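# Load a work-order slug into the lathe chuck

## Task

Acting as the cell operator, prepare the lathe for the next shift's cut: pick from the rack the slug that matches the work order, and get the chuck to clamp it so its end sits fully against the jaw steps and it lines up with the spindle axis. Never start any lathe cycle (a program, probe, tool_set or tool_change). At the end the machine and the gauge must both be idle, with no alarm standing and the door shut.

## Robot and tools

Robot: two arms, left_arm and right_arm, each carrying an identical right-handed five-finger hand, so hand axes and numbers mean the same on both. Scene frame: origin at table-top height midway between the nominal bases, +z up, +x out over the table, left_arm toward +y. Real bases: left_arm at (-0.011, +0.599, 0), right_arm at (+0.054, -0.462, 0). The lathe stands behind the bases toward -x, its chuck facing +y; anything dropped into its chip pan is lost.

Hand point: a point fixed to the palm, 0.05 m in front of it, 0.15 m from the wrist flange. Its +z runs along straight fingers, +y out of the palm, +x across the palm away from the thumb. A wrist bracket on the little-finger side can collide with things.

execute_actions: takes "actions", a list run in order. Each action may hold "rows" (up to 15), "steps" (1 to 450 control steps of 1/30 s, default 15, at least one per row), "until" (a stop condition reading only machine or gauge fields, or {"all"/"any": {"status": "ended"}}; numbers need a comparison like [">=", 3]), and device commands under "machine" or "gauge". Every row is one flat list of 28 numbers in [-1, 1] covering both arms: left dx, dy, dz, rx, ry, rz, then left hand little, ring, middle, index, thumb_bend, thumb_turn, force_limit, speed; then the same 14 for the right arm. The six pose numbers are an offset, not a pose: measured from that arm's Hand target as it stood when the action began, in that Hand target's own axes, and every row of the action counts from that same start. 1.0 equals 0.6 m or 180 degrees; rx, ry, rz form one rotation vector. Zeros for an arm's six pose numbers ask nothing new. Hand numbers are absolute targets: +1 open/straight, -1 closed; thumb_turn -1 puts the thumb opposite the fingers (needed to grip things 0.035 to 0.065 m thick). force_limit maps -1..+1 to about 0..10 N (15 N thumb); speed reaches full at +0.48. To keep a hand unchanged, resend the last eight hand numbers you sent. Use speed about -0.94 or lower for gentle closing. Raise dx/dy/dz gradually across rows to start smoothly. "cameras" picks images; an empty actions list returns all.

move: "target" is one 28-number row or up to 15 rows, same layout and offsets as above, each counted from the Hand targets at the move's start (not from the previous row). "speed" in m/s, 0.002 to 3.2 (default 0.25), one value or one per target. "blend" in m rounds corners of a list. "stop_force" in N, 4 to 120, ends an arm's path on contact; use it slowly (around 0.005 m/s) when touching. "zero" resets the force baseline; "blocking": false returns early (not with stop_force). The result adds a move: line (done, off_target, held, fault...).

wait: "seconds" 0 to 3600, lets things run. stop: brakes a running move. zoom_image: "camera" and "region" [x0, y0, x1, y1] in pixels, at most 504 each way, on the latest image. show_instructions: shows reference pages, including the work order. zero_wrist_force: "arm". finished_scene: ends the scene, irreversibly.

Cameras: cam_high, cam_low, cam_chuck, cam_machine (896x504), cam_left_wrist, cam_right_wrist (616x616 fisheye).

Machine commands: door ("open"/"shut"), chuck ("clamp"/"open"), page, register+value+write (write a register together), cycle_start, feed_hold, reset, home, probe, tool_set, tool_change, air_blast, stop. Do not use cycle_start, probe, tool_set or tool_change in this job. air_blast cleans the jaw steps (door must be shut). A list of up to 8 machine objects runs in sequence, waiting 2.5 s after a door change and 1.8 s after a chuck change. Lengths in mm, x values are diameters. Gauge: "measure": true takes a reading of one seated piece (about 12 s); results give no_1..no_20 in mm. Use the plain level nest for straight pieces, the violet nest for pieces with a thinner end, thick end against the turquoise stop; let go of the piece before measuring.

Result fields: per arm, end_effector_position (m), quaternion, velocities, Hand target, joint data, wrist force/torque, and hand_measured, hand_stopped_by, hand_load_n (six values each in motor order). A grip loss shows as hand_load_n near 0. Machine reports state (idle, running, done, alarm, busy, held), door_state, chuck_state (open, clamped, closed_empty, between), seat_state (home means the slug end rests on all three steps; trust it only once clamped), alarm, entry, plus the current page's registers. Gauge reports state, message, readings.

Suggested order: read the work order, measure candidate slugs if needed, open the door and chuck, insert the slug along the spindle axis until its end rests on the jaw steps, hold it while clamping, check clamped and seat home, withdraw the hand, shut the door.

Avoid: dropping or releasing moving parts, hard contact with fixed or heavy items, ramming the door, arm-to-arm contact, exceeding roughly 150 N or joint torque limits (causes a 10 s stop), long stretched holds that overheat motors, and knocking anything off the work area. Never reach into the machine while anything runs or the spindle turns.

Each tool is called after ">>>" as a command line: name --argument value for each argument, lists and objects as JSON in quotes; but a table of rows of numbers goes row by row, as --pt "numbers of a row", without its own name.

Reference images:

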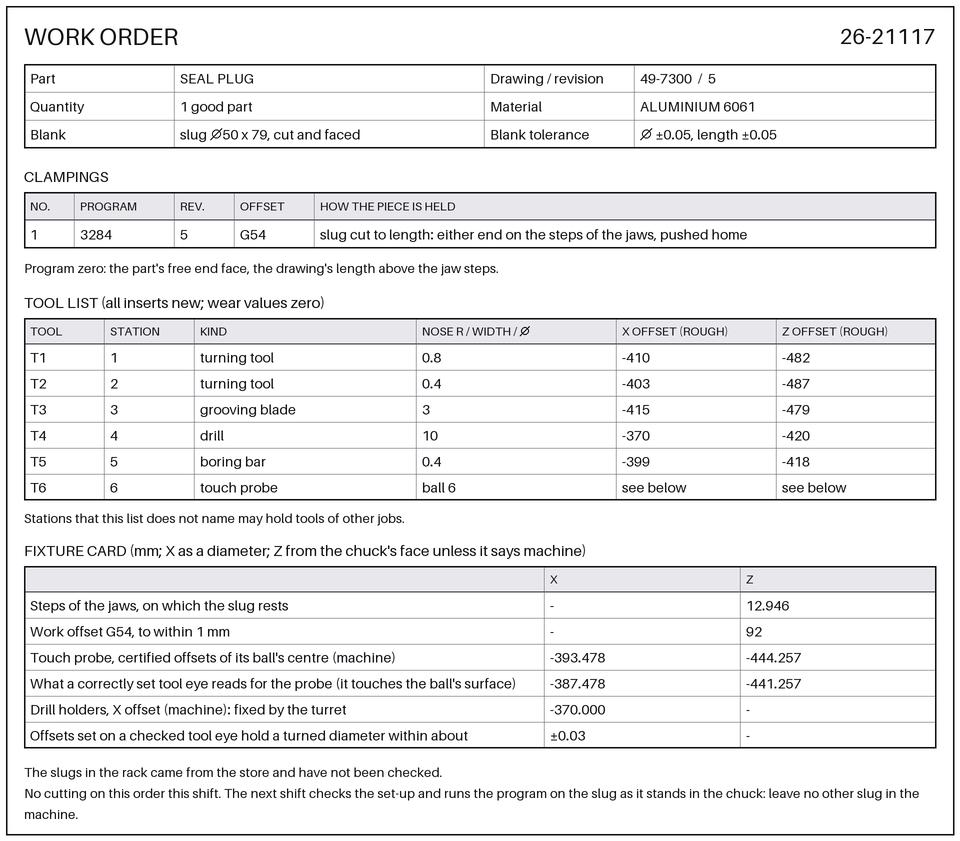

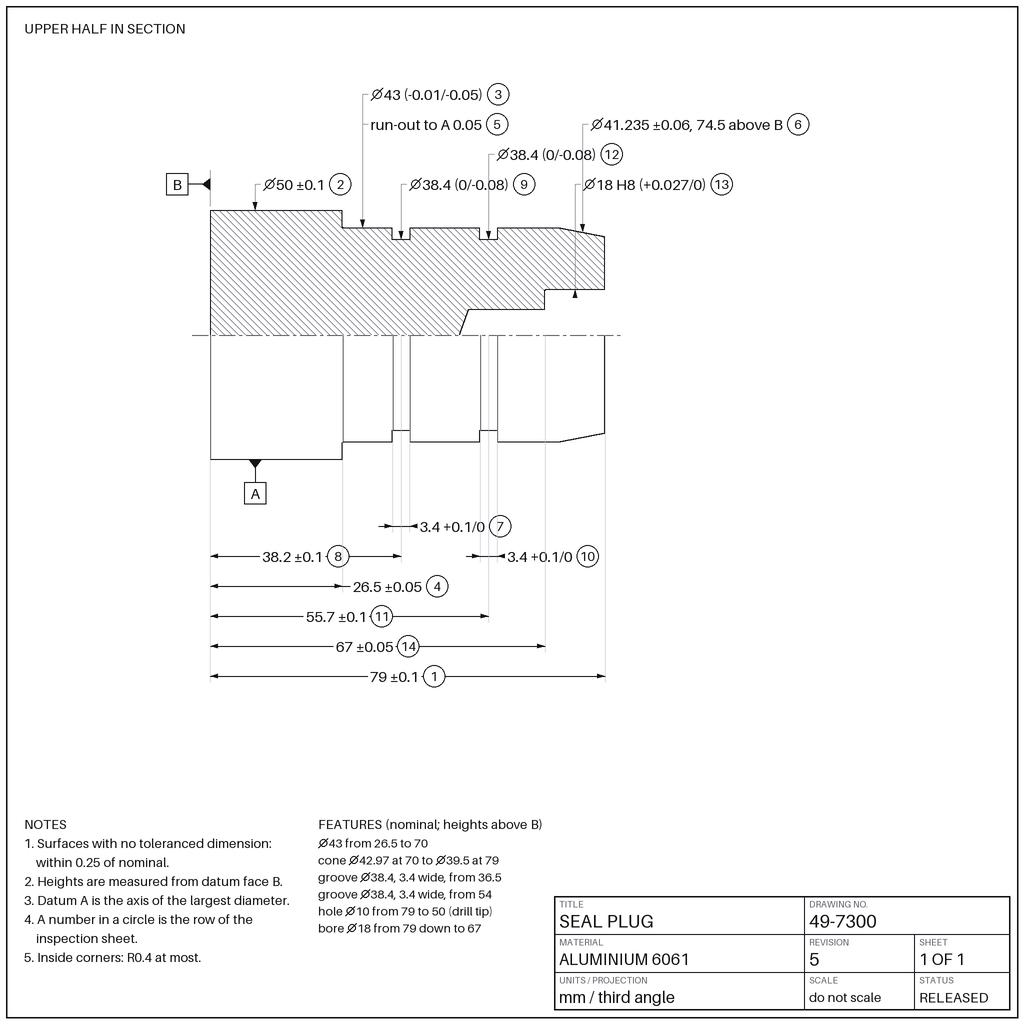

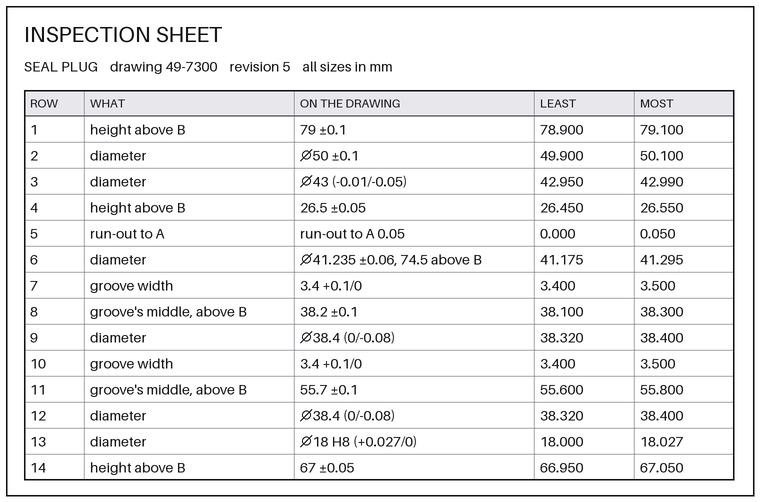

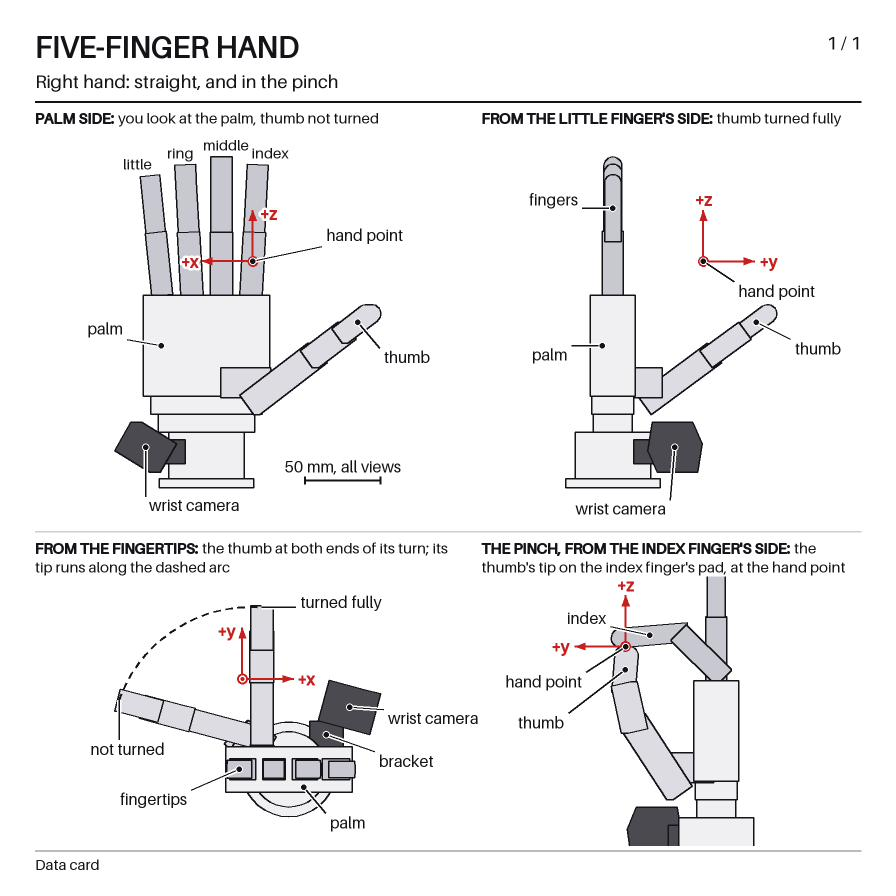

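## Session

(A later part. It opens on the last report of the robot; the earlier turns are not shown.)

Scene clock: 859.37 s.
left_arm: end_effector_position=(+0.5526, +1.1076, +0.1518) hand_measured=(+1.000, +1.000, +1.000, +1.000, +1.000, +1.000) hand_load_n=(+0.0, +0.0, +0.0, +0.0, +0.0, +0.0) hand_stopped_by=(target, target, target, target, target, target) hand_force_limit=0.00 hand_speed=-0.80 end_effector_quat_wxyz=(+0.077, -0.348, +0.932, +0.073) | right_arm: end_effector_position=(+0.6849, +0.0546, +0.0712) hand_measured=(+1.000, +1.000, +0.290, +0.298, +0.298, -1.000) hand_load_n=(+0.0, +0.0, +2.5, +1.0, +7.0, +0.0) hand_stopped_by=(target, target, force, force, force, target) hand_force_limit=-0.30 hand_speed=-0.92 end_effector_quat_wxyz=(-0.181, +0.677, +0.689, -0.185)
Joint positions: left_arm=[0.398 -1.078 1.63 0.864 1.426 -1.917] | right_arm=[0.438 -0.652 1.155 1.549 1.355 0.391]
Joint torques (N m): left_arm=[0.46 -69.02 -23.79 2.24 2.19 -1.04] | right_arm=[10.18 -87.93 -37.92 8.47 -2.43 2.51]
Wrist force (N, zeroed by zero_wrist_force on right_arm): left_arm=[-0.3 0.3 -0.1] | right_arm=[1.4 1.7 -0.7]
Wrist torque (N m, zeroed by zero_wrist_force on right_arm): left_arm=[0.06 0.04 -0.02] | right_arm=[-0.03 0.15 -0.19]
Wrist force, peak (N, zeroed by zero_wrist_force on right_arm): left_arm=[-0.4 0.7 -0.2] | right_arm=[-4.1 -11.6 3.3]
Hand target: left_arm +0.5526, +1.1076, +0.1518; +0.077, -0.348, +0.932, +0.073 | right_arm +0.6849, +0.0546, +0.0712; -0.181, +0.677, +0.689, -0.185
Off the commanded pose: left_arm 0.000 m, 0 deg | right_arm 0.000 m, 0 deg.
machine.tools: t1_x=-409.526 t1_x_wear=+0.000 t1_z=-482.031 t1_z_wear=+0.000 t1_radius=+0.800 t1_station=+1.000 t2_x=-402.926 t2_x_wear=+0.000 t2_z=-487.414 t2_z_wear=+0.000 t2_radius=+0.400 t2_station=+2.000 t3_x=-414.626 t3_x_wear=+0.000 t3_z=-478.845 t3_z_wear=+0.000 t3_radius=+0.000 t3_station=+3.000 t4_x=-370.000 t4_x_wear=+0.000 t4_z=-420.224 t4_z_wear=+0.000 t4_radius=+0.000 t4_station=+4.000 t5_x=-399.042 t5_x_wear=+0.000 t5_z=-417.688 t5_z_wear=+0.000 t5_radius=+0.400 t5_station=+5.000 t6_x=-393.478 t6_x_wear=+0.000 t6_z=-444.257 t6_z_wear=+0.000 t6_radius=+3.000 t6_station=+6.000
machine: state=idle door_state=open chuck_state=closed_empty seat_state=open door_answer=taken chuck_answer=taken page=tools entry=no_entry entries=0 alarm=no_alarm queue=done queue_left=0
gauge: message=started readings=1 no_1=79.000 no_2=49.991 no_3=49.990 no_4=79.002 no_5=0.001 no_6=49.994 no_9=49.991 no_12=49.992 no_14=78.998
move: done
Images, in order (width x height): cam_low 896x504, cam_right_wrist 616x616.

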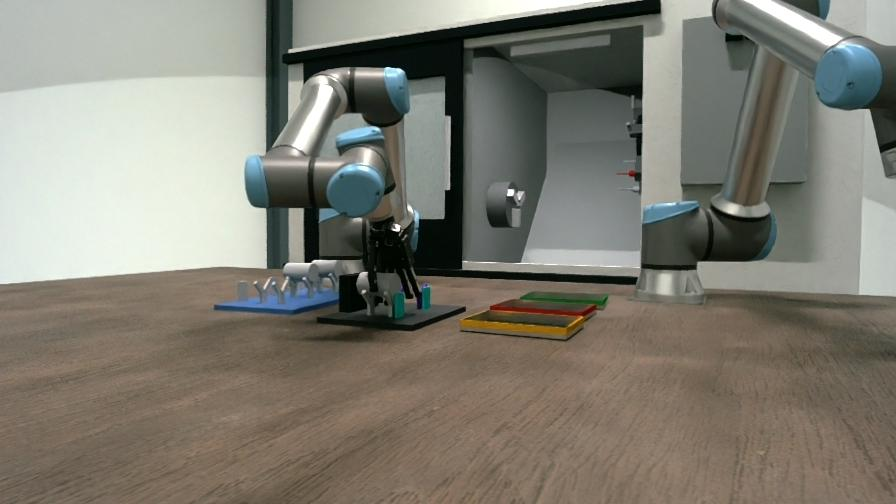

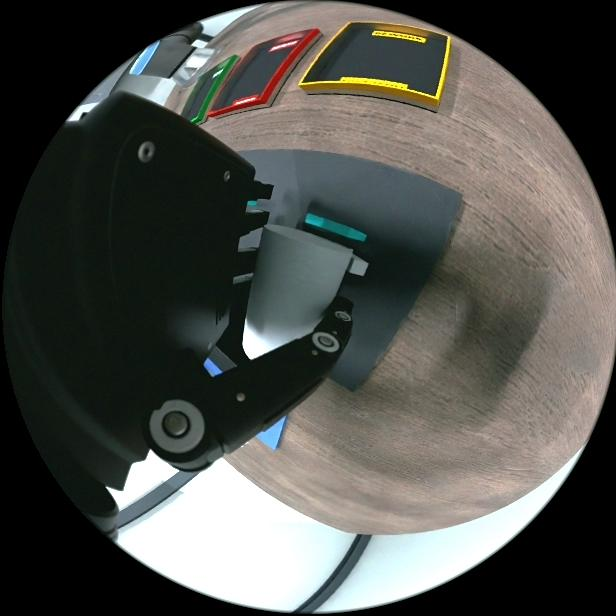

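>>> execute_actions --actions '[{"rows":[[0,0,0,0,0,0, 1,1,1,1,1,1,0,-0.8, 0,0,0,0,0,0, 1,1,0.6,0.6,0.6,-1,0.1,-0.9]],"steps":80}]'

>>> move --pt "0 0 0 0 0 0 1 1 1 1 1 1 0 -0.8 0.0117 0 0 0 0 0 1 1 0.6 0.6 0.6 -1 0.1 -0.9" --speed 0.01 --stop_force 6

>>> execute_actions --actions '[{"rows":[[0,0,0,0,0,0, 1,1,1,1,1,1,0,-0.8, 0,0,0,0,0,0, 1,1,-0.3,-0.3,-0.3,-1,-0.2,-0.92]],"steps":120},{"rows":[[0,0,0,0,0,0, 1,1,1,1,1,1,0,-0.8, 0,0,0,0,0,0, 1,1,-0.35,-0.35,-0.35,-1,0.1,-0.92]],"steps":60}]'

>>> move --pt "0 0 0 0 0 0 1 1 1 1 1 1 0 -0.8 0 -0.0583 -0.101 0 0 0 1 1 -0.35 -0.35 -0.35 -1 0.1 -0.92" --speed 0.04 --cameras '["cam_right_wrist","cam_low"]'

>>> zoom_image --camera "cam_right_wrist" --region '[220, 170, 440, 390]'

>>> zoom_image --camera "cam_low" --region '[310, 180, 430, 300]'

Scene clock: 874.40 s.
left_arm: end_effector_position=(+0.5526, +1.1076, +0.1518) hand_measured=(+1.000, +1.000, +1.000, +1.000, +1.000, +1.000) hand_load_n=(+0.0, +0.0, +0.0, +0.0, +0.0, +0.0) hand_stopped_by=(target, target, target, target, target, target) hand_force_limit=0.00 hand_speed=-0.80 end_effector_quat_wxyz=(+0.077, -0.348, +0.932, +0.073) | right_arm: end_effector_position=(+0.6849, +0.0546, +0.0712) hand_measured=(+1.000, +1.000, +0.600, +0.600, +0.600, -1.000) hand_load_n=(+0.0, +0.0, +0.0, +0.0, +0.0, +0.0) hand_stopped_by=(target, target, target, target, target, target) hand_force_limit=0.10 hand_speed=-0.90 end_effector_quat_wxyz=(-0.181, +0.677, +0.689, -0.185)
Joint positions: left_arm=[0.398 -1.078 1.63 0.864 1.426 -1.917] | right_arm=[0.438 -0.652 1.155 1.549 1.355 0.391]
Joint torques (N m): left_arm=[1.28 -68.02 -23.7 2.34 2.17 -1.07] | right_arm=[4.52 -88 -21.19 5.36 -1.85 2.12]
Wrist force (N, zeroed by zero_wrist_force on right_arm): left_arm=[-0.2 0.3 0.1] | right_arm=[-0.3 -1.7 -3.0]
Wrist torque (N m, zeroed by zero_wrist_force on right_arm): left_arm=[0.05 0.02 -0.01] | right_arm=[0.05 0.08 -0.19]
Wrist force, peak (N, zeroed by zero_wrist_force on right_arm): left_arm=[-0.7 0.5 -0.5] | right_arm=[1.6 2.5 -3.9]
Hand target: left_arm +0.5526, +1.1076, +0.1518; +0.077, -0.348, +0.932, +0.073 | right_arm +0.6849, +0.0546, +0.0712; -0.181, +0.677, +0.689, -0.185
Off the commanded pose: left_arm 0.000 m, 0 deg | right_arm 0.000 m, 0 deg.
machine.tools: t1_x=-409.526 t1_x_wear=+0.000 t1_z=-482.031 t1_z_wear=+0.000 t1_radius=+0.800 t1_station=+1.000 t2_x=-402.926 t2_x_wear=+0.000 t2_z=-487.414 t2_z_wear=+0.000 t2_radius=+0.400 t2_station=+2.000 t3_x=-414.626 t3_x_wear=+0.000 t3_z=-478.845 t3_z_wear=+0.000 t3_radius=+0.000 t3_station=+3.000 t4_x=-370.000 t4_x_wear=+0.000 t4_z=-420.224 t4_z_wear=+0.000 t4_radius=+0.000 t4_station=+4.000 t5_x=-399.042 t5_x_wear=+0.000 t5_z=-417.688 t5_z_wear=+0.000 t5_radius=+0.400 t5_station=+5.000 t6_x=-393.478 t6_x_wear=+0.000 t6_z=-444.257 t6_z_wear=+0.000 t6_radius=+3.000 t6_station=+6.000
machine: state=idle door_state=open chuck_state=closed_empty seat_state=open door_answer=taken chuck_answer=taken page=tools entry=no_entry entries=0 alarm=no_alarm queue=done queue_left=0
gauge: message=started readings=1 no_1=79.000 no_2=49.991 no_3=49.990 no_4=79.002 no_5=0.001 no_6=49.994 no_9=49.991 no_12=49.992 no_14=78.998

Scene clock: 876.30 s.
left_arm: end_effector_position=(+0.5526, +1.1076, +0.1518) hand_measured=(+1.000, +1.000, +1.000, +1.000, +1.000, +1.000) hand_load_n=(+0.0, +0.0, -0.5, +0.0, +0.0, +0.0) hand_stopped_by=(target, target, target, target, target, target) hand_force_limit=0.00 hand_speed=-0.80 end_effector_quat_wxyz=(+0.077, -0.348, +0.932, +0.073) | right_arm: end_effector_position=(+0.6848, +0.0616, +0.0712) hand_measured=(+1.000, +1.000, +0.600, +0.600, +0.600, -1.000) hand_load_n=(+0.0, +0.0, +0.0, +0.0, +0.0, +0.0) hand_stopped_by=(target, target, target, target, target, target) hand_force_limit=0.10 hand_speed=-0.90 end_effector_quat_wxyz=(-0.181, +0.677, +0.689, -0.185)
Joint positions: left_arm=[0.398 -1.078 1.63 0.864 1.426 -1.917] | right_arm=[0.445 -0.645 1.141 1.554 1.352 0.397]
Joint torques (N m): left_arm=[1.25 -68.16 -23.73 2.37 2.21 -1.12] | right_arm=[-9.35 -111.16 -21.65 1.37 1.72 -2.31]
Wrist force (N, zeroed by zero_wrist_force on right_arm): left_arm=[-0.5 0.2 -0.3] | right_arm=[-0.4 -1.4 -2.8]
Wrist torque (N m, zeroed by zero_wrist_force on right_arm): left_arm=[0.07 0.07 -0.03] | right_arm=[0.08 0.09 -0.20]
Wrist force, peak (N, zeroed by zero_wrist_force on right_arm): left_arm=[-0.3 0.6 -0.4] | right_arm=[-0.4 -1.6 -3.1]
Hand target: left_arm +0.5526, +1.1076, +0.1518; +0.077, -0.348, +0.932, +0.073 | right_arm +0.6848, +0.0616, +0.0712; -0.181, +0.677, +0.689, -0.185
Off the commanded pose: left_arm 0.000 m, 0 deg | right_arm 0.000 m, 0 deg.
machine.tools: t1_x=-409.526 t1_x_wear=+0.000 t1_z=-482.031 t1_z_wear=+0.000 t1_radius=+0.800 t1_station=+1.000 t2_x=-402.926 t2_x_wear=+0.000 t2_z=-487.414 t2_z_wear=+0.000 t2_radius=+0.400 t2_station=+2.000 t3_x=-414.626 t3_x_wear=+0.000 t3_z=-478.845 t3_z_wear=+0.000 t3_radius=+0.000 t3_station=+3.000 t4_x=-370.000 t4_x_wear=+0.000 t4_z=-420.224 t4_z_wear=+0.000 t4_radius=+0.000 t4_station=+4.000 t5_x=-399.042 t5_x_wear=+0.000 t5_z=-417.688 t5_z_wear=+0.000 t5_radius=+0.400 t5_station=+5.000 t6_x=-393.478 t6_x_wear=+0.000 t6_z=-444.257 t6_z_wear=+0.000 t6_radius=+3.000 t6_station=+6.000
machine: state=idle door_state=open chuck_state=closed_empty seat_state=open door_answer=taken chuck_answer=taken page=tools entry=no_entry entries=0 alarm=no_alarm queue=done queue_left=0
gauge: message=started readings=1 no_1=79.000 no_2=49.991 no_3=49.990 no_4=79.002 no_5=0.001 no_6=49.994 no_9=49.991 no_12=49.992 no_14=78.998
move: done

Scene clock: 882.50 s.
left_arm: end_effector_position=(+0.5526, +1.1076, +0.1518) hand_measured=(+1.000, +1.000, +1.000, +1.000, +1.000, +1.000) hand_load_n=(+0.0, +0.0, +0.0, +0.5, +0.0, +0.5) hand_stopped_by=(target, target, target, target, target, target) hand_force_limit=0.00 hand_speed=-0.80 end_effector_quat_wxyz=(+0.077, -0.348, +0.932, +0.073) | right_arm: end_effector_position=(+0.6848, +0.0616, +0.0712) hand_measured=(+1.000, +1.000, +0.282, +0.282, +0.296, -1.000) hand_load_n=(+0.0, +0.0, +5.0, +6.5, +8.0, +0.5) hand_stopped_by=(target, target, force, force, force, target) hand_force_limit=0.10 hand_speed=-0.92 end_effector_quat_wxyz=(-0.181, +0.677, +0.689, -0.185)
Joint positions: left_arm=[0.398 -1.078 1.63 0.864 1.426 -1.917] | right_arm=[0.445 -0.645 1.141 1.554 1.352 0.397]
Joint torques (N m): left_arm=[1.31 -68.44 -23.6 2.28 2.29 -1.11] | right_arm=[-9.85 -106.75 -28.01 2.66 1.67 -2.47]
Wrist force (N, zeroed by zero_wrist_force on right_arm): left_arm=[-0.3 0.2 -0.3] | right_arm=[-3.6 -13.3 3.4]
Wrist torque (N m, zeroed by zero_wrist_force on right_arm): left_arm=[0.06 0.04 -0.02] | right_arm=[0.11 0.01 -0.36]
Wrist force, peak (N, zeroed by zero_wrist_force on right_arm): left_arm=[-0.7 0.7 -0.2] | right_arm=[-4.0 -16.2 4.5]
Hand target: left_arm +0.5526, +1.1076, +0.1518; +0.077, -0.348, +0.932, +0.073 | right_arm +0.6848, +0.0616, +0.0712; -0.181, +0.677, +0.689, -0.185
Off the commanded pose: left_arm 0.000 m, 0 deg | right_arm 0.000 m, 0 deg.
machine.tools: t1_x=-409.526 t1_x_wear=+0.000 t1_z=-482.031 t1_z_wear=+0.000 t1_radius=+0.800 t1_station=+1.000 t2_x=-402.926 t2_x_wear=+0.000 t2_z=-487.414 t2_z_wear=+0.000 t2_radius=+0.400 t2_station=+2.000 t3_x=-414.626 t3_x_wear=+0.000 t3_z=-478.845 t3_z_wear=+0.000 t3_radius=+0.000 t3_station=+3.000 t4_x=-370.000 t4_x_wear=+0.000 t4_z=-420.224 t4_z_wear=+0.000 t4_radius=+0.000 t4_station=+4.000 t5_x=-399.042 t5_x_wear=+0.000 t5_z=-417.688 t5_z_wear=+0.000 t5_radius=+0.400 t5_station=+5.000 t6_x=-393.478 t6_x_wear=+0.000 t6_z=-444.257 t6_z_wear=+0.000 t6_radius=+3.000 t6_station=+6.000
machine: state=idle door_state=open chuck_state=closed_empty seat_state=open door_answer=taken chuck_answer=taken page=tools entry=no_entry entries=0 alarm=no_alarm queue=done queue_left=0
gauge: message=started readings=1 no_1=79.000 no_2=49.991 no_3=49.990 no_4=79.002 no_5=0.001 no_6=49.994 no_9=49.991 no_12=49.992 no_14=78.998

Scene clock: 884.50 s.
left_arm: end_effector_position=(+0.5526, +1.1076, +0.1518) hand_measured=(+1.000, +1.000, +1.000, +1.000, +1.000, +1.000) hand_load_n=(-0.5, +0.0, +0.0, +0.0, +0.0, +0.0) hand_stopped_by=(target, target, target, target, target, target) hand_force_limit=0.00 hand_speed=-0.80 end_effector_quat_wxyz=(+0.077, -0.348, +0.932, +0.073) | right_arm: end_effector_position=(+0.6848, +0.0616, +0.1415) hand_measured=(+1.000, +1.000, +0.280, +0.282, +0.296, -1.000) hand_load_n=(+0.0, +0.0, +2.5, +3.5, +10.0, +0.0) hand_stopped_by=(target, target, force, force, force, target) hand_force_limit=0.10 hand_speed=-0.92 end_effector_quat_wxyz=(-0.181, +0.677, +0.689, -0.185) end_effector_velocity=(+0.001, +0.000, -0.003) end_effector_angular_velocity=(+0.002, -0.003, +0.000)
Joint positions: left_arm=[0.398 -1.078 1.63 0.864 1.426 -1.917] | right_arm=[0.445 -0.701 1.112 1.639 1.352 0.397]
Joint velocities: left_arm=[within noise] | right_arm=[0 0.002 0 -0.005 0 -0.001]
Joint torques (N m): left_arm=[1.61 -68.67 -23.57 2.24 2.28 -1.03] | right_arm=[9.25 -89.02 -24.23 2.03 -0.43 1.39]
Wrist force (N, zeroed by zero_wrist_force on right_arm): left_arm=[-0.3 0.4 -0.2] | right_arm=[-1.4 0.0 1.0]
Wrist torque (N m, zeroed by zero_wrist_force on right_arm): left_arm=[0.09 0.04 -0.01] | right_arm=[-0.05 0.21 -0.27]
Wrist force, peak (N, zeroed by zero_wrist_force on right_arm): left_arm=[-0.3 0.7 0.0] | right_arm=[-3.5 -13.6 3.4]
Hand target: left_arm +0.5526, +1.1076, +0.1518; +0.077, -0.348, +0.932, +0.073 | right_arm +0.6848, +0.0616, +0.1412; -0.181, +0.677, +0.689, -0.185
Off the commanded pose: left_arm 0.000 m, 0 deg | right_arm 0.000 m, 0 deg.
machine.tools: t1_x=-409.526 t1_x_wear=+0.000 t1_z=-482.031 t1_z_wear=+0.000 t1_radius=+0.800 t1_station=+1.000 t2_x=-402.926 t2_x_wear=+0.000 t2_z=-487.414 t2_z_wear=+0.000 t2_radius=+0.400 t2_station=+2.000 t3_x=-414.626 t3_x_wear=+0.000 t3_z=-478.845 t3_z_wear=+0.000 t3_radius=+0.000 t3_station=+3.000 t4_x=-370.000 t4_x_wear=+0.000 t4_z=-420.224 t4_z_wear=+0.000 t4_radius=+0.000 t4_station=+4.000 t5_x=-399.042 t5_x_wear=+0.000 t5_z=-417.688 t5_z_wear=+0.000 t5_radius=+0.400 t5_station=+5.000 t6_x=-393.478 t6_x_wear=+0.000 t6_z=-444.257 t6_z_wear=+0.000 t6_radius=+3.000 t6_station=+6.000
machine: state=idle door_state=open chuck_state=closed_empty seat_state=open door_answer=taken chuck_answer=taken page=tools entry=no_entry entries=0 alarm=no_alarm queue=done queue_left=0
gauge: message=started readings=1 no_1=79.000 no_2=49.991 no_3=49.990 no_4=79.002 no_5=0.001 no_6=49.994 no_9=49.991 no_12=49.992 no_14=78.998
move: done
Images, in order (width x height): cam_low 896x504, cam_right_wrist 616x616.

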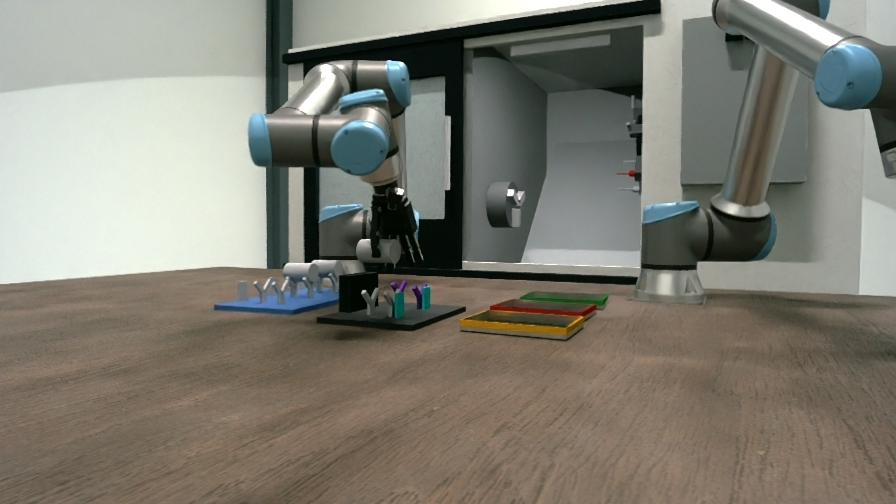

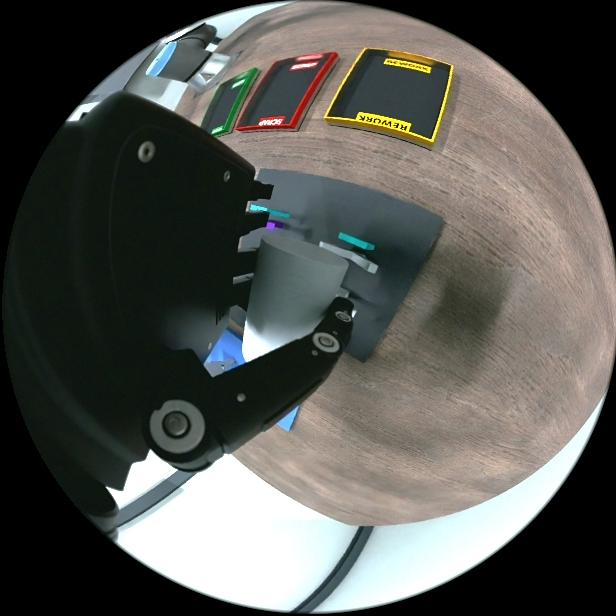

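Scaled by 2.291 from the camera's image (finer frame: 880x880).

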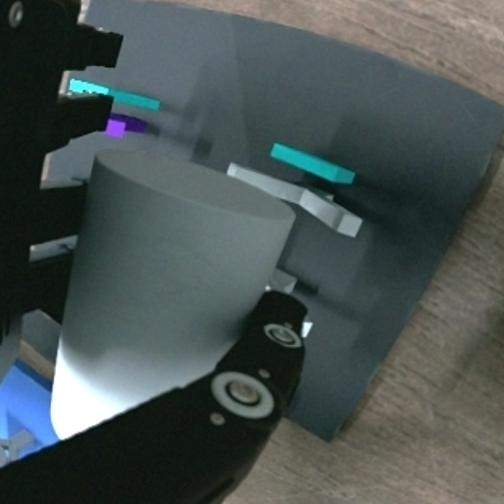

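Scaled by 4.200 from the camera's image (finer frame: 1280x720).

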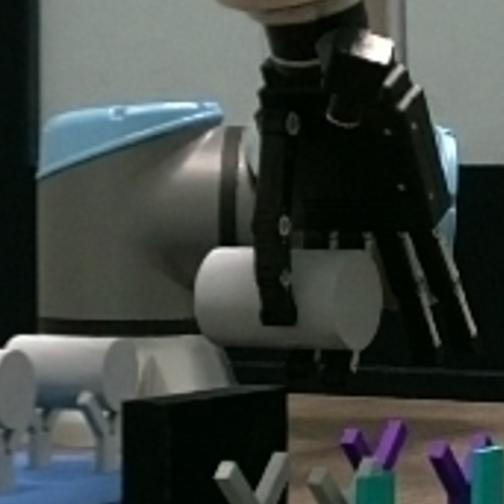

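>>> move --pt "0 0 0 0 0 0 1 1 1 1 1 1 0 -0.8 -0.0987 -0.4117 -0.2603 -0.1667 0.0015 0.0054 1 1 -0.35 -0.35 -0.35 -1 0.1 -0.92" --speed 0.2 --cameras '["cam_high","cam_low","cam_machine","cam_right_wrist"]'

Scene clock: 948.87 s.
left_arm: end_effector_position=(+0.5526, +1.1076, +0.1518) hand_measured=(+1.000, +1.000, +1.000, +1.000, +1.000, +1.000) hand_load_n=(+0.0, +0.0, +0.0, +0.0, +0.0, +0.0) hand_stopped_by=(target, target, target, target, target, target) hand_force_limit=0.00 hand_speed=-0.80 end_effector_quat_wxyz=(+0.077, -0.348, +0.932, +0.073) | right_arm: end_effector_position=(+0.5500, +0.0000, +0.3998) hand_measured=(+1.000, +1.000, +0.280, +0.282, +0.296, -1.000) hand_load_n=(+0.0, +0.0, +3.0, +4.5, +9.5, +0.0) hand_stopped_by=(target, target, force, force, force, target) hand_force_limit=0.10 hand_speed=-0.92 end_effector_quat_wxyz=(+0.000, +0.707, +0.707, +0.000)
Joint positions: left_arm=[0.398 -1.078 1.63 0.864 1.426 -1.917] | right_arm=[0.555 -1.255 1.424 1.402 1.571 0.578]
Joint torques (N m): left_arm=[2.31 -67.53 -23.84 2.23 2.26 -0.83] | right_arm=[3.42 -78.03 -44.99 7.01 1.21 -1.86]
Wrist force (N, zeroed by zero_wrist_force on right_arm): left_arm=[-0.4 0.2 -0.1] | right_arm=[-1.0 -2.4 1.5]
Wrist torque (N m, zeroed by zero_wrist_force on right_arm): left_arm=[0.04 0.05 -0.03] | right_arm=[-0.14 0.19 -0.43]
Wrist force, peak (N, zeroed by zero_wrist_force on right_arm): left_arm=[-1.0 0.7 -0.2] | right_arm=[-1.6 -4.0 -1.3]
Hand target: left_arm +0.5526, +1.1076, +0.1518; +0.077, -0.348, +0.932, +0.073 | right_arm +0.5500, +0.0000, +0.3999; +0.000, +0.707, +0.707, +0.000
Off the commanded pose: left_arm 0.000 m, 0 deg | right_arm 0.000 m, 0 deg.
machine.tools: t1_x=-409.526 t1_x_wear=+0.000 t1_z=-482.031 t1_z_wear=+0.000 t1_radius=+0.800 t1_station=+1.000 t2_x=-402.926 t2_x_wear=+0.000 t2_z=-487.414 t2_z_wear=+0.000 t2_radius=+0.400 t2_station=+2.000 t3_x=-414.626 t3_x_wear=+0.000 t3_z=-478.845 t3_z_wear=+0.000 t3_radius=+0.000 t3_station=+3.000 t4_x=-370.000 t4_x_wear=+0.000 t4_z=-420.224 t4_z_wear=+0.000 t4_radius=+0.000 t4_station=+4.000 t5_x=-399.042 t5_x_wear=+0.000 t5_z=-417.688 t5_z_wear=+0.000 t5_radius=+0.400 t5_station=+5.000 t6_x=-393.478 t6_x_wear=+0.000 t6_z=-444.257 t6_z_wear=+0.000 t6_radius=+3.000 t6_station=+6.000
machine: state=idle door_state=open chuck_state=closed_empty seat_state=open door_answer=taken chuck_answer=taken page=tools entry=no_entry entries=0 alarm=no_alarm queue=done queue_left=0
gauge: message=started readings=1 no_1=79.000 no_2=49.991 no_3=49.990 no_4=79.002 no_5=0.001 no_6=49.994 no_9=49.991 no_12=49.992 no_14=78.998
move: done

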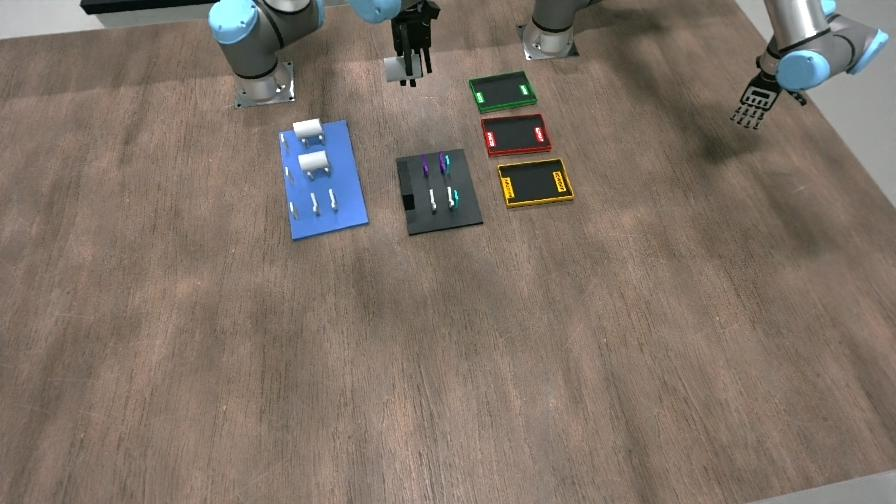

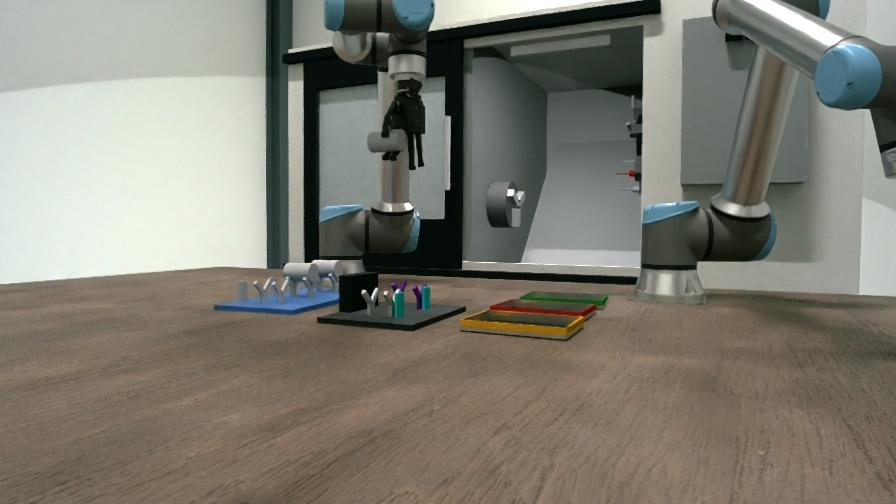

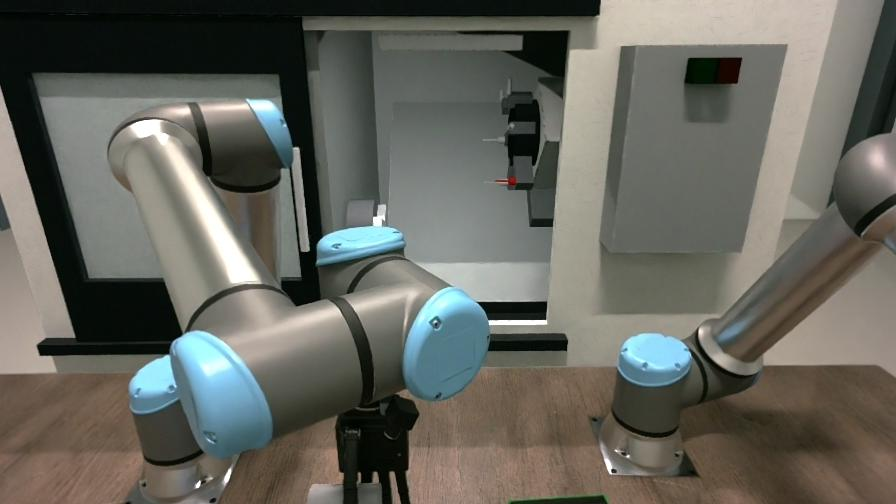

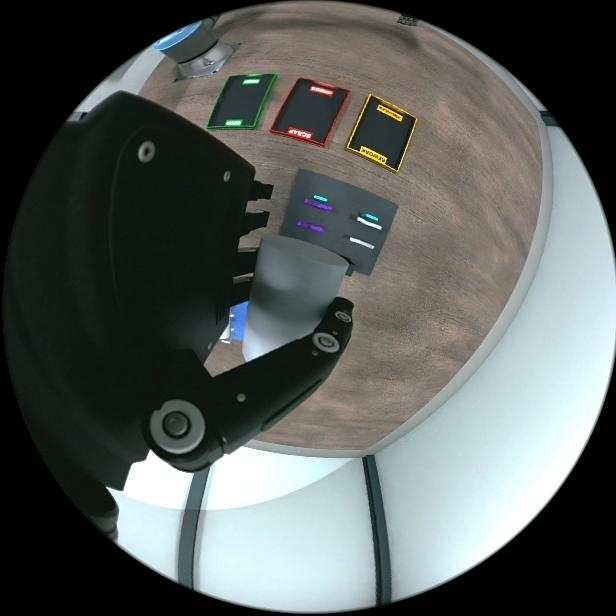

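>>> move --pt "0 0 0 0 0 0 1 1 1 1 1 1 0 -0.8 0.25 -0.583 -0.083 0 0 0 1 1 -0.35 -0.35 -0.35 -1 0.1 -0.92" --pt "0 0 0 0 0 0 1 1 1 1 1 1 0 -0.8 0.25 -0.983 -0.083 0 0 0 1 1 -0.35 -0.35 -0.35 -1 0.1 -0.92" --speed 0.2 --blend 0.08 --cameras '["cam_high","cam_low","cam_machine","cam_right_wrist"]'

Scene clock: 959.93 s.
left_arm: end_effector_position=(+0.5526, +1.1076, +0.1518) hand_measured=(+1.000, +1.000, +1.000, +1.000, +1.000, +1.000) hand_load_n=(+0.0, +0.0, +0.0, +0.0, +0.0, +0.0) hand_stopped_by=(target, target, target, target, target, target) hand_force_limit=0.00 hand_speed=-0.80 end_effector_quat_wxyz=(+0.077, -0.348, +0.932, +0.073) | right_arm: end_effector_position=(-0.0399, +0.1497, +0.4495) hand_measured=(+1.000, +1.000, +0.280, +0.282, +0.296, -1.000) hand_load_n=(+0.0, +0.0, +3.0, +4.5, +9.5, +0.0) hand_stopped_by=(target, target, force, force, force, target) hand_force_limit=0.10 hand_speed=-0.92 end_effector_quat_wxyz=(+0.000, +0.707, +0.707, +0.000)
Joint positions: left_arm=[0.398 -1.078 1.63 0.864 1.426 -1.917] | right_arm=[1.516 -1.26 1.343 1.488 1.571 1.539]
Joint torques (N m): left_arm=[1.62 -68.6 -24.02 2.23 2.31 -1.11] | right_arm=[8.51 -72.52 -29.75 1.63 2.15 2.52]
Wrist force (N, zeroed by zero_wrist_force on right_arm): left_arm=[-0.4 0.4 -0.7] | right_arm=[-1.1 -2.2 1.2]
Wrist torque (N m, zeroed by zero_wrist_force on right_arm): left_arm=[0.11 0.06 -0.02] | right_arm=[-0.10 0.22 -0.40]
Wrist force, peak (N, zeroed by zero_wrist_force on right_arm): left_arm=[-0.9 0.5 -0.1] | right_arm=[-0.8 -5.6 1.3]
Hand target: left_arm +0.5526, +1.1076, +0.1518; +0.077, -0.348, +0.932, +0.073 | right_arm -0.0400, +0.1496, +0.4495; +0.000, +0.707, +0.707, +0.000
Off the commanded pose: left_arm 0.000 m, 0 deg | right_arm 0.000 m, 0 deg.
machine.tools: t1_x=-409.526 t1_x_wear=+0.000 t1_z=-482.031 t1_z_wear=+0.000 t1_radius=+0.800 t1_station=+1.000 t2_x=-402.926 t2_x_wear=+0.000 t2_z=-487.414 t2_z_wear=+0.000 t2_radius=+0.400 t2_station=+2.000 t3_x=-414.626 t3_x_wear=+0.000 t3_z=-478.845 t3_z_wear=+0.000 t3_radius=+0.000 t3_station=+3.000 t4_x=-370.000 t4_x_wear=+0.000 t4_z=-420.224 t4_z_wear=+0.000 t4_radius=+0.000 t4_station=+4.000 t5_x=-399.042 t5_x_wear=+0.000 t5_z=-417.688 t5_z_wear=+0.000 t5_radius=+0.400 t5_station=+5.000 t6_x=-393.478 t6_x_wear=+0.000 t6_z=-444.257 t6_z_wear=+0.000 t6_radius=+3.000 t6_station=+6.000
machine: state=idle door_state=open chuck_state=closed_empty seat_state=open door_answer=taken chuck_answer=taken page=tools entry=no_entry entries=0 alarm=no_alarm queue=done queue_left=0
gauge: message=started readings=1 no_1=79.000 no_2=49.991 no_3=49.990 no_4=79.002 no_5=0.001 no_6=49.994 no_9=49.991 no_12=49.992 no_14=78.998
move: done

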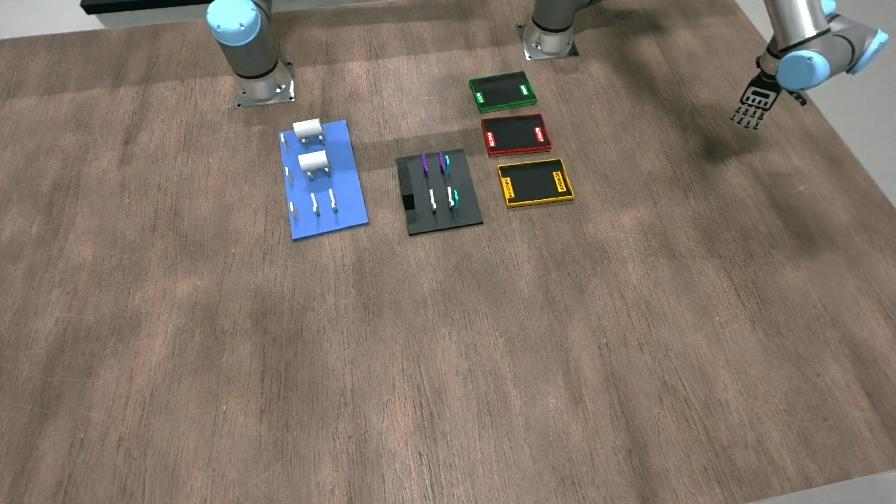

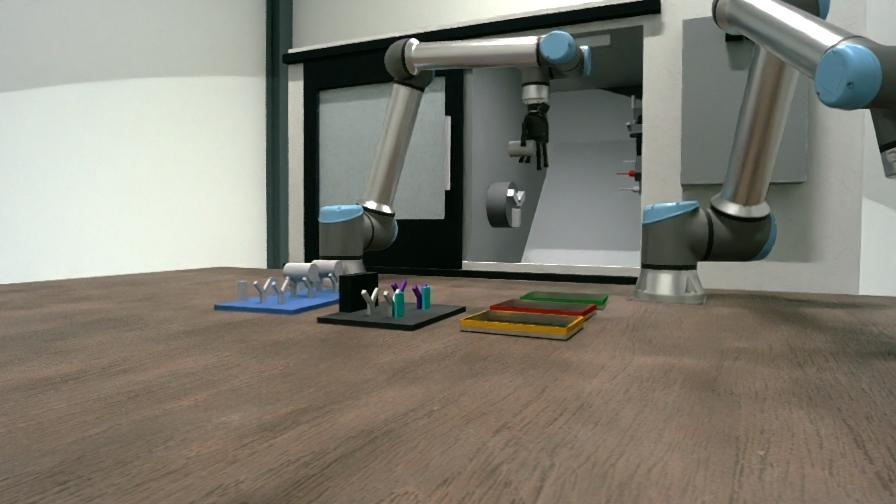

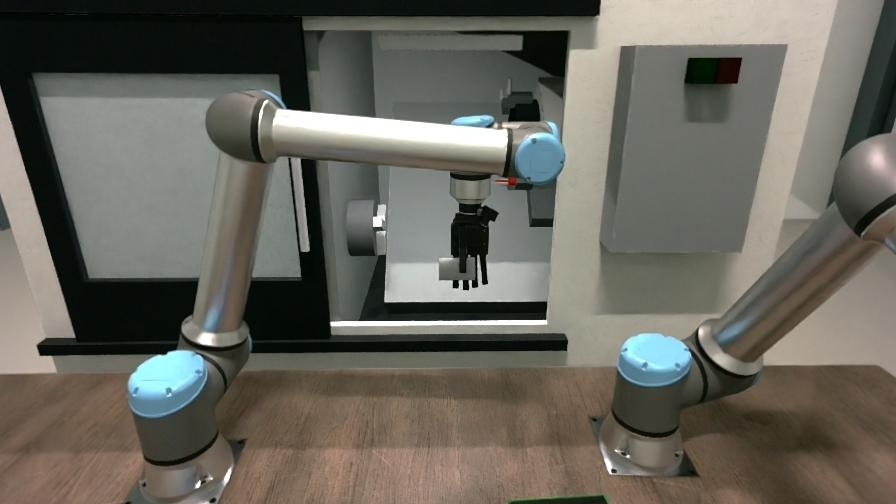

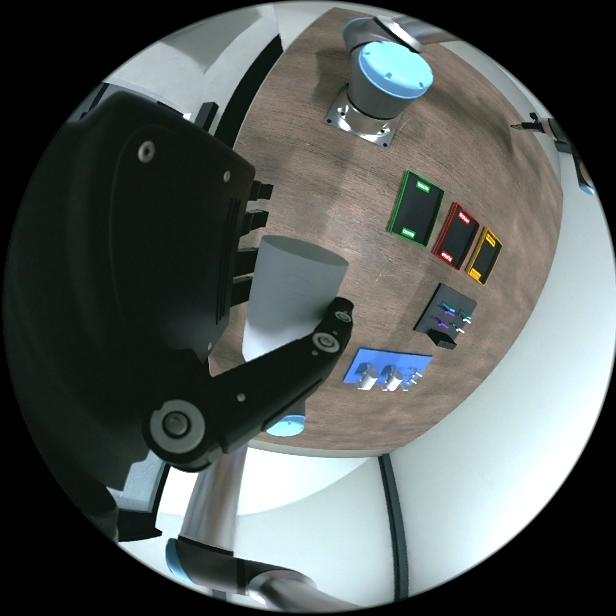

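>>> zoom_image --camera "cam_machine" --region '[330, 170, 430, 280]'

>>> zoom_image --camera "cam_low" --region '[460, 160, 560, 250]'

Scaled by 4.582 from the camera's image (finer frame: 1280x720).

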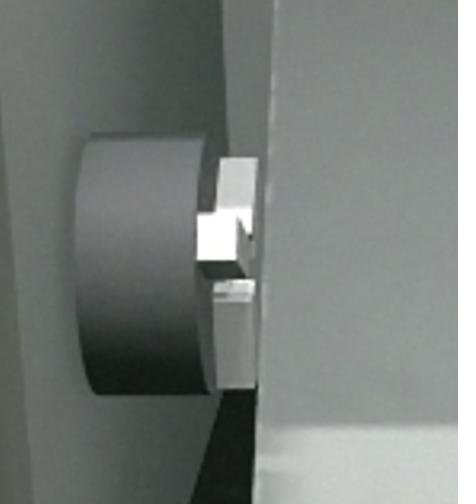

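Scaled by 5.040 from the camera's image (finer frame: 1280x720).

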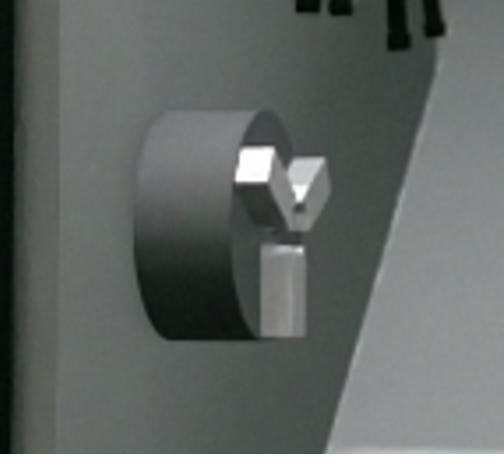

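>>> move --pt "0 0 0 0 0 0 1 1 1 1 1 1 0 -0.8 -0.05 -0.6 0 0 0 0 1 1 -0.35 -0.35 -0.35 -1 0.1 -0.92" --speed 0.2 --cameras '["cam_chuck","cam_low","cam_machine","cam_right_wrist"]'

Scene clock: 1016.30 s.
left_arm: end_effector_position=(+0.5526, +1.1076, +0.1518) hand_measured=(+1.000, +1.000, +1.000, +1.000, +1.000, +1.000) hand_load_n=(+0.0, +0.0, +0.0, +0.0, -0.5, +0.0) hand_stopped_by=(target, target, target, target, target, target) hand_force_limit=0.00 hand_speed=-0.80 end_effector_quat_wxyz=(+0.077, -0.348, +0.932, +0.073) | right_arm: end_effector_position=(-0.3999, +0.1194, +0.4493) hand_measured=(+1.000, +1.000, +0.280, +0.282, +0.296, -1.000) hand_load_n=(+0.0, +0.0, +3.0, +4.5, +9.5, +0.0) hand_stopped_by=(target, target, force, force, force, target) hand_force_limit=0.10 hand_speed=-0.92 end_effector_quat_wxyz=(+0.000, +0.707, +0.707, +0.000)
Joint positions: left_arm=[0.398 -1.078 1.63 0.864 1.426 -1.917] | right_arm=[2.026 -1.004 0.972 1.604 1.571 2.049]
Joint torques (N m): left_arm=[0.25 -68.12 -23.94 2.26 2.31 -1.06] | right_arm=[10.65 -70.58 -45.72 2.34 2.67 1.94]
Wrist force (N, zeroed by zero_wrist_force on right_arm): left_arm=[-0.2 0.4 -0.4] | right_arm=[-0.5 -2.2 1.4]
Wrist torque (N m, zeroed by zero_wrist_force on right_arm): left_arm=[0.09 0.03 -0.02] | right_arm=[-0.10 0.11 -0.39]
Wrist force, peak (N, zeroed by zero_wrist_force on right_arm): left_arm=[-1.0 0.5 0.0] | right_arm=[-1.1 -5.3 1.8]
Hand target: left_arm +0.5526, +1.1076, +0.1518; +0.077, -0.348, +0.932, +0.073 | right_arm -0.3999, +0.1194, +0.4493; +0.000, +0.707, +0.707, +0.000
Off the commanded pose: left_arm 0.000 m, 0 deg | right_arm 0.000 m, 0 deg.
machine.tools: t1_x=-409.526 t1_x_wear=+0.000 t1_z=-482.031 t1_z_wear=+0.000 t1_radius=+0.800 t1_station=+1.000 t2_x=-402.926 t2_x_wear=+0.000 t2_z=-487.414 t2_z_wear=+0.000 t2_radius=+0.400 t2_station=+2.000 t3_x=-414.626 t3_x_wear=+0.000 t3_z=-478.845 t3_z_wear=+0.000 t3_radius=+0.000 t3_station=+3.000 t4_x=-370.000 t4_x_wear=+0.000 t4_z=-420.224 t4_z_wear=+0.000 t4_radius=+0.000 t4_station=+4.000 t5_x=-399.042 t5_x_wear=+0.000 t5_z=-417.688 t5_z_wear=+0.000 t5_radius=+0.400 t5_station=+5.000 t6_x=-393.478 t6_x_wear=+0.000 t6_z=-444.257 t6_z_wear=+0.000 t6_radius=+3.000 t6_station=+6.000
machine: state=idle door_state=open chuck_state=closed_empty seat_state=open door_answer=taken chuck_answer=taken page=tools entry=no_entry entries=0 alarm=no_alarm queue=done queue_left=0
gauge: message=started readings=1 no_1=79.000 no_2=49.991 no_3=49.990 no_4=79.002 no_5=0.001 no_6=49.994 no_9=49.991 no_12=49.992 no_14=78.998
move: done
Images, in order (width x height): cam_low 896x504, cam_chuck 896x504, cam_machine 896x504, cam_right_wrist 616x616.

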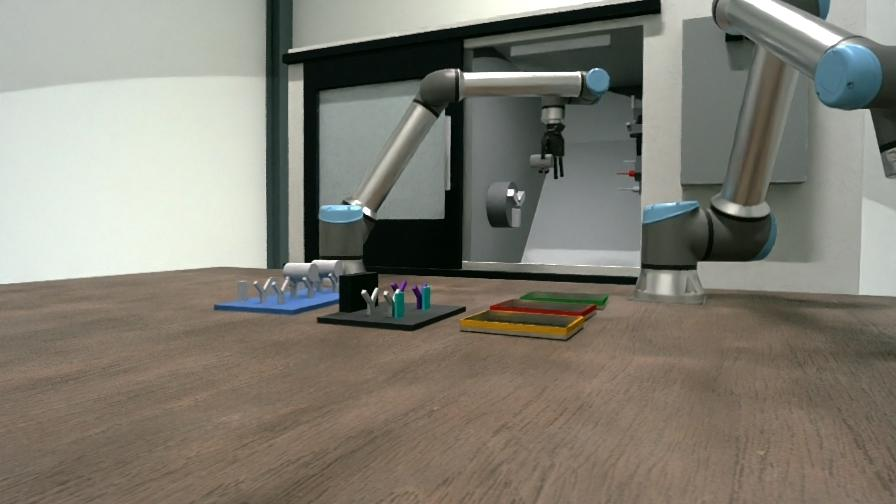

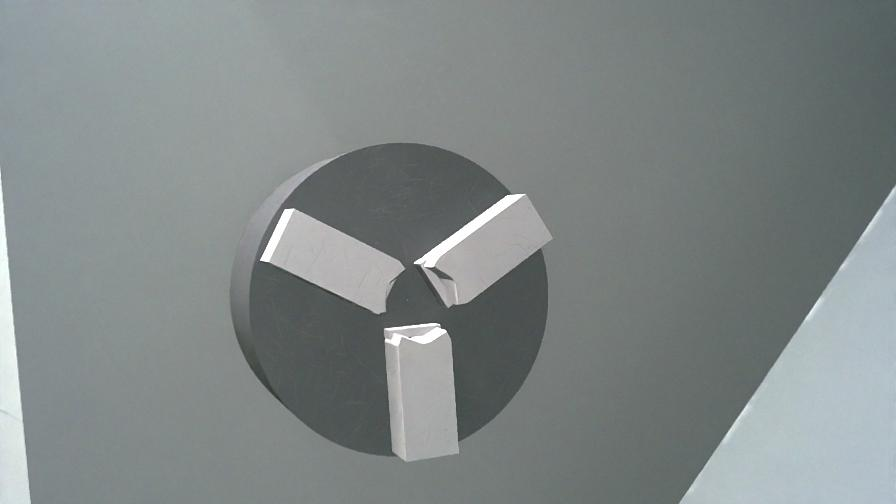

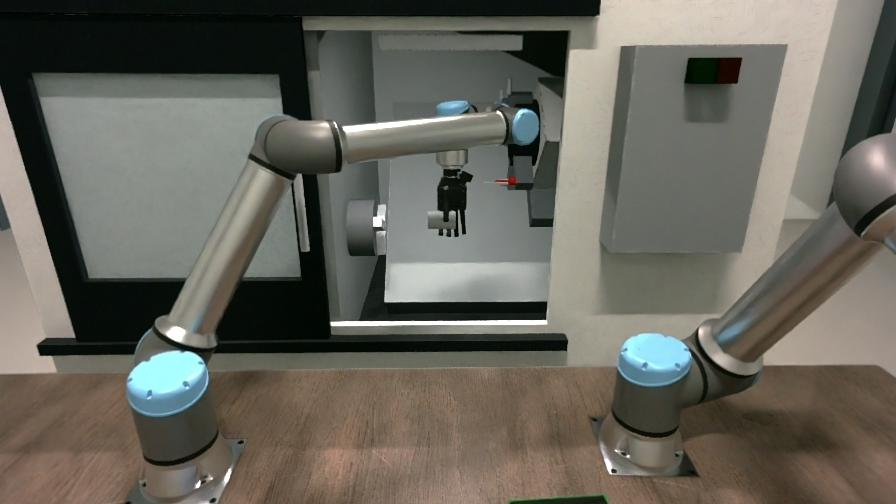

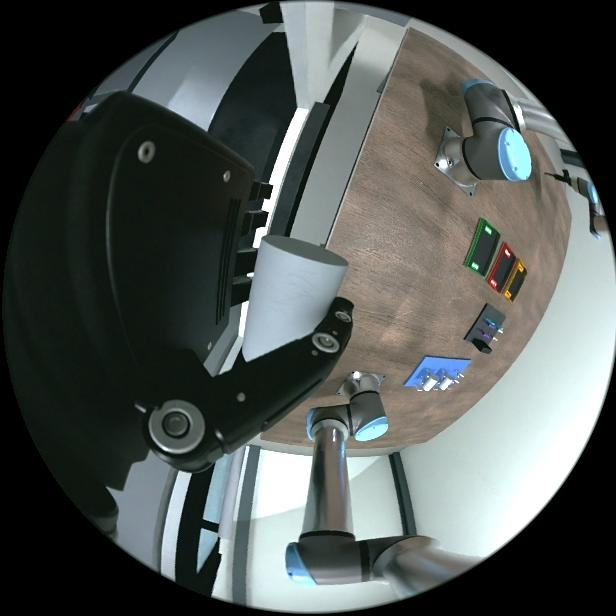

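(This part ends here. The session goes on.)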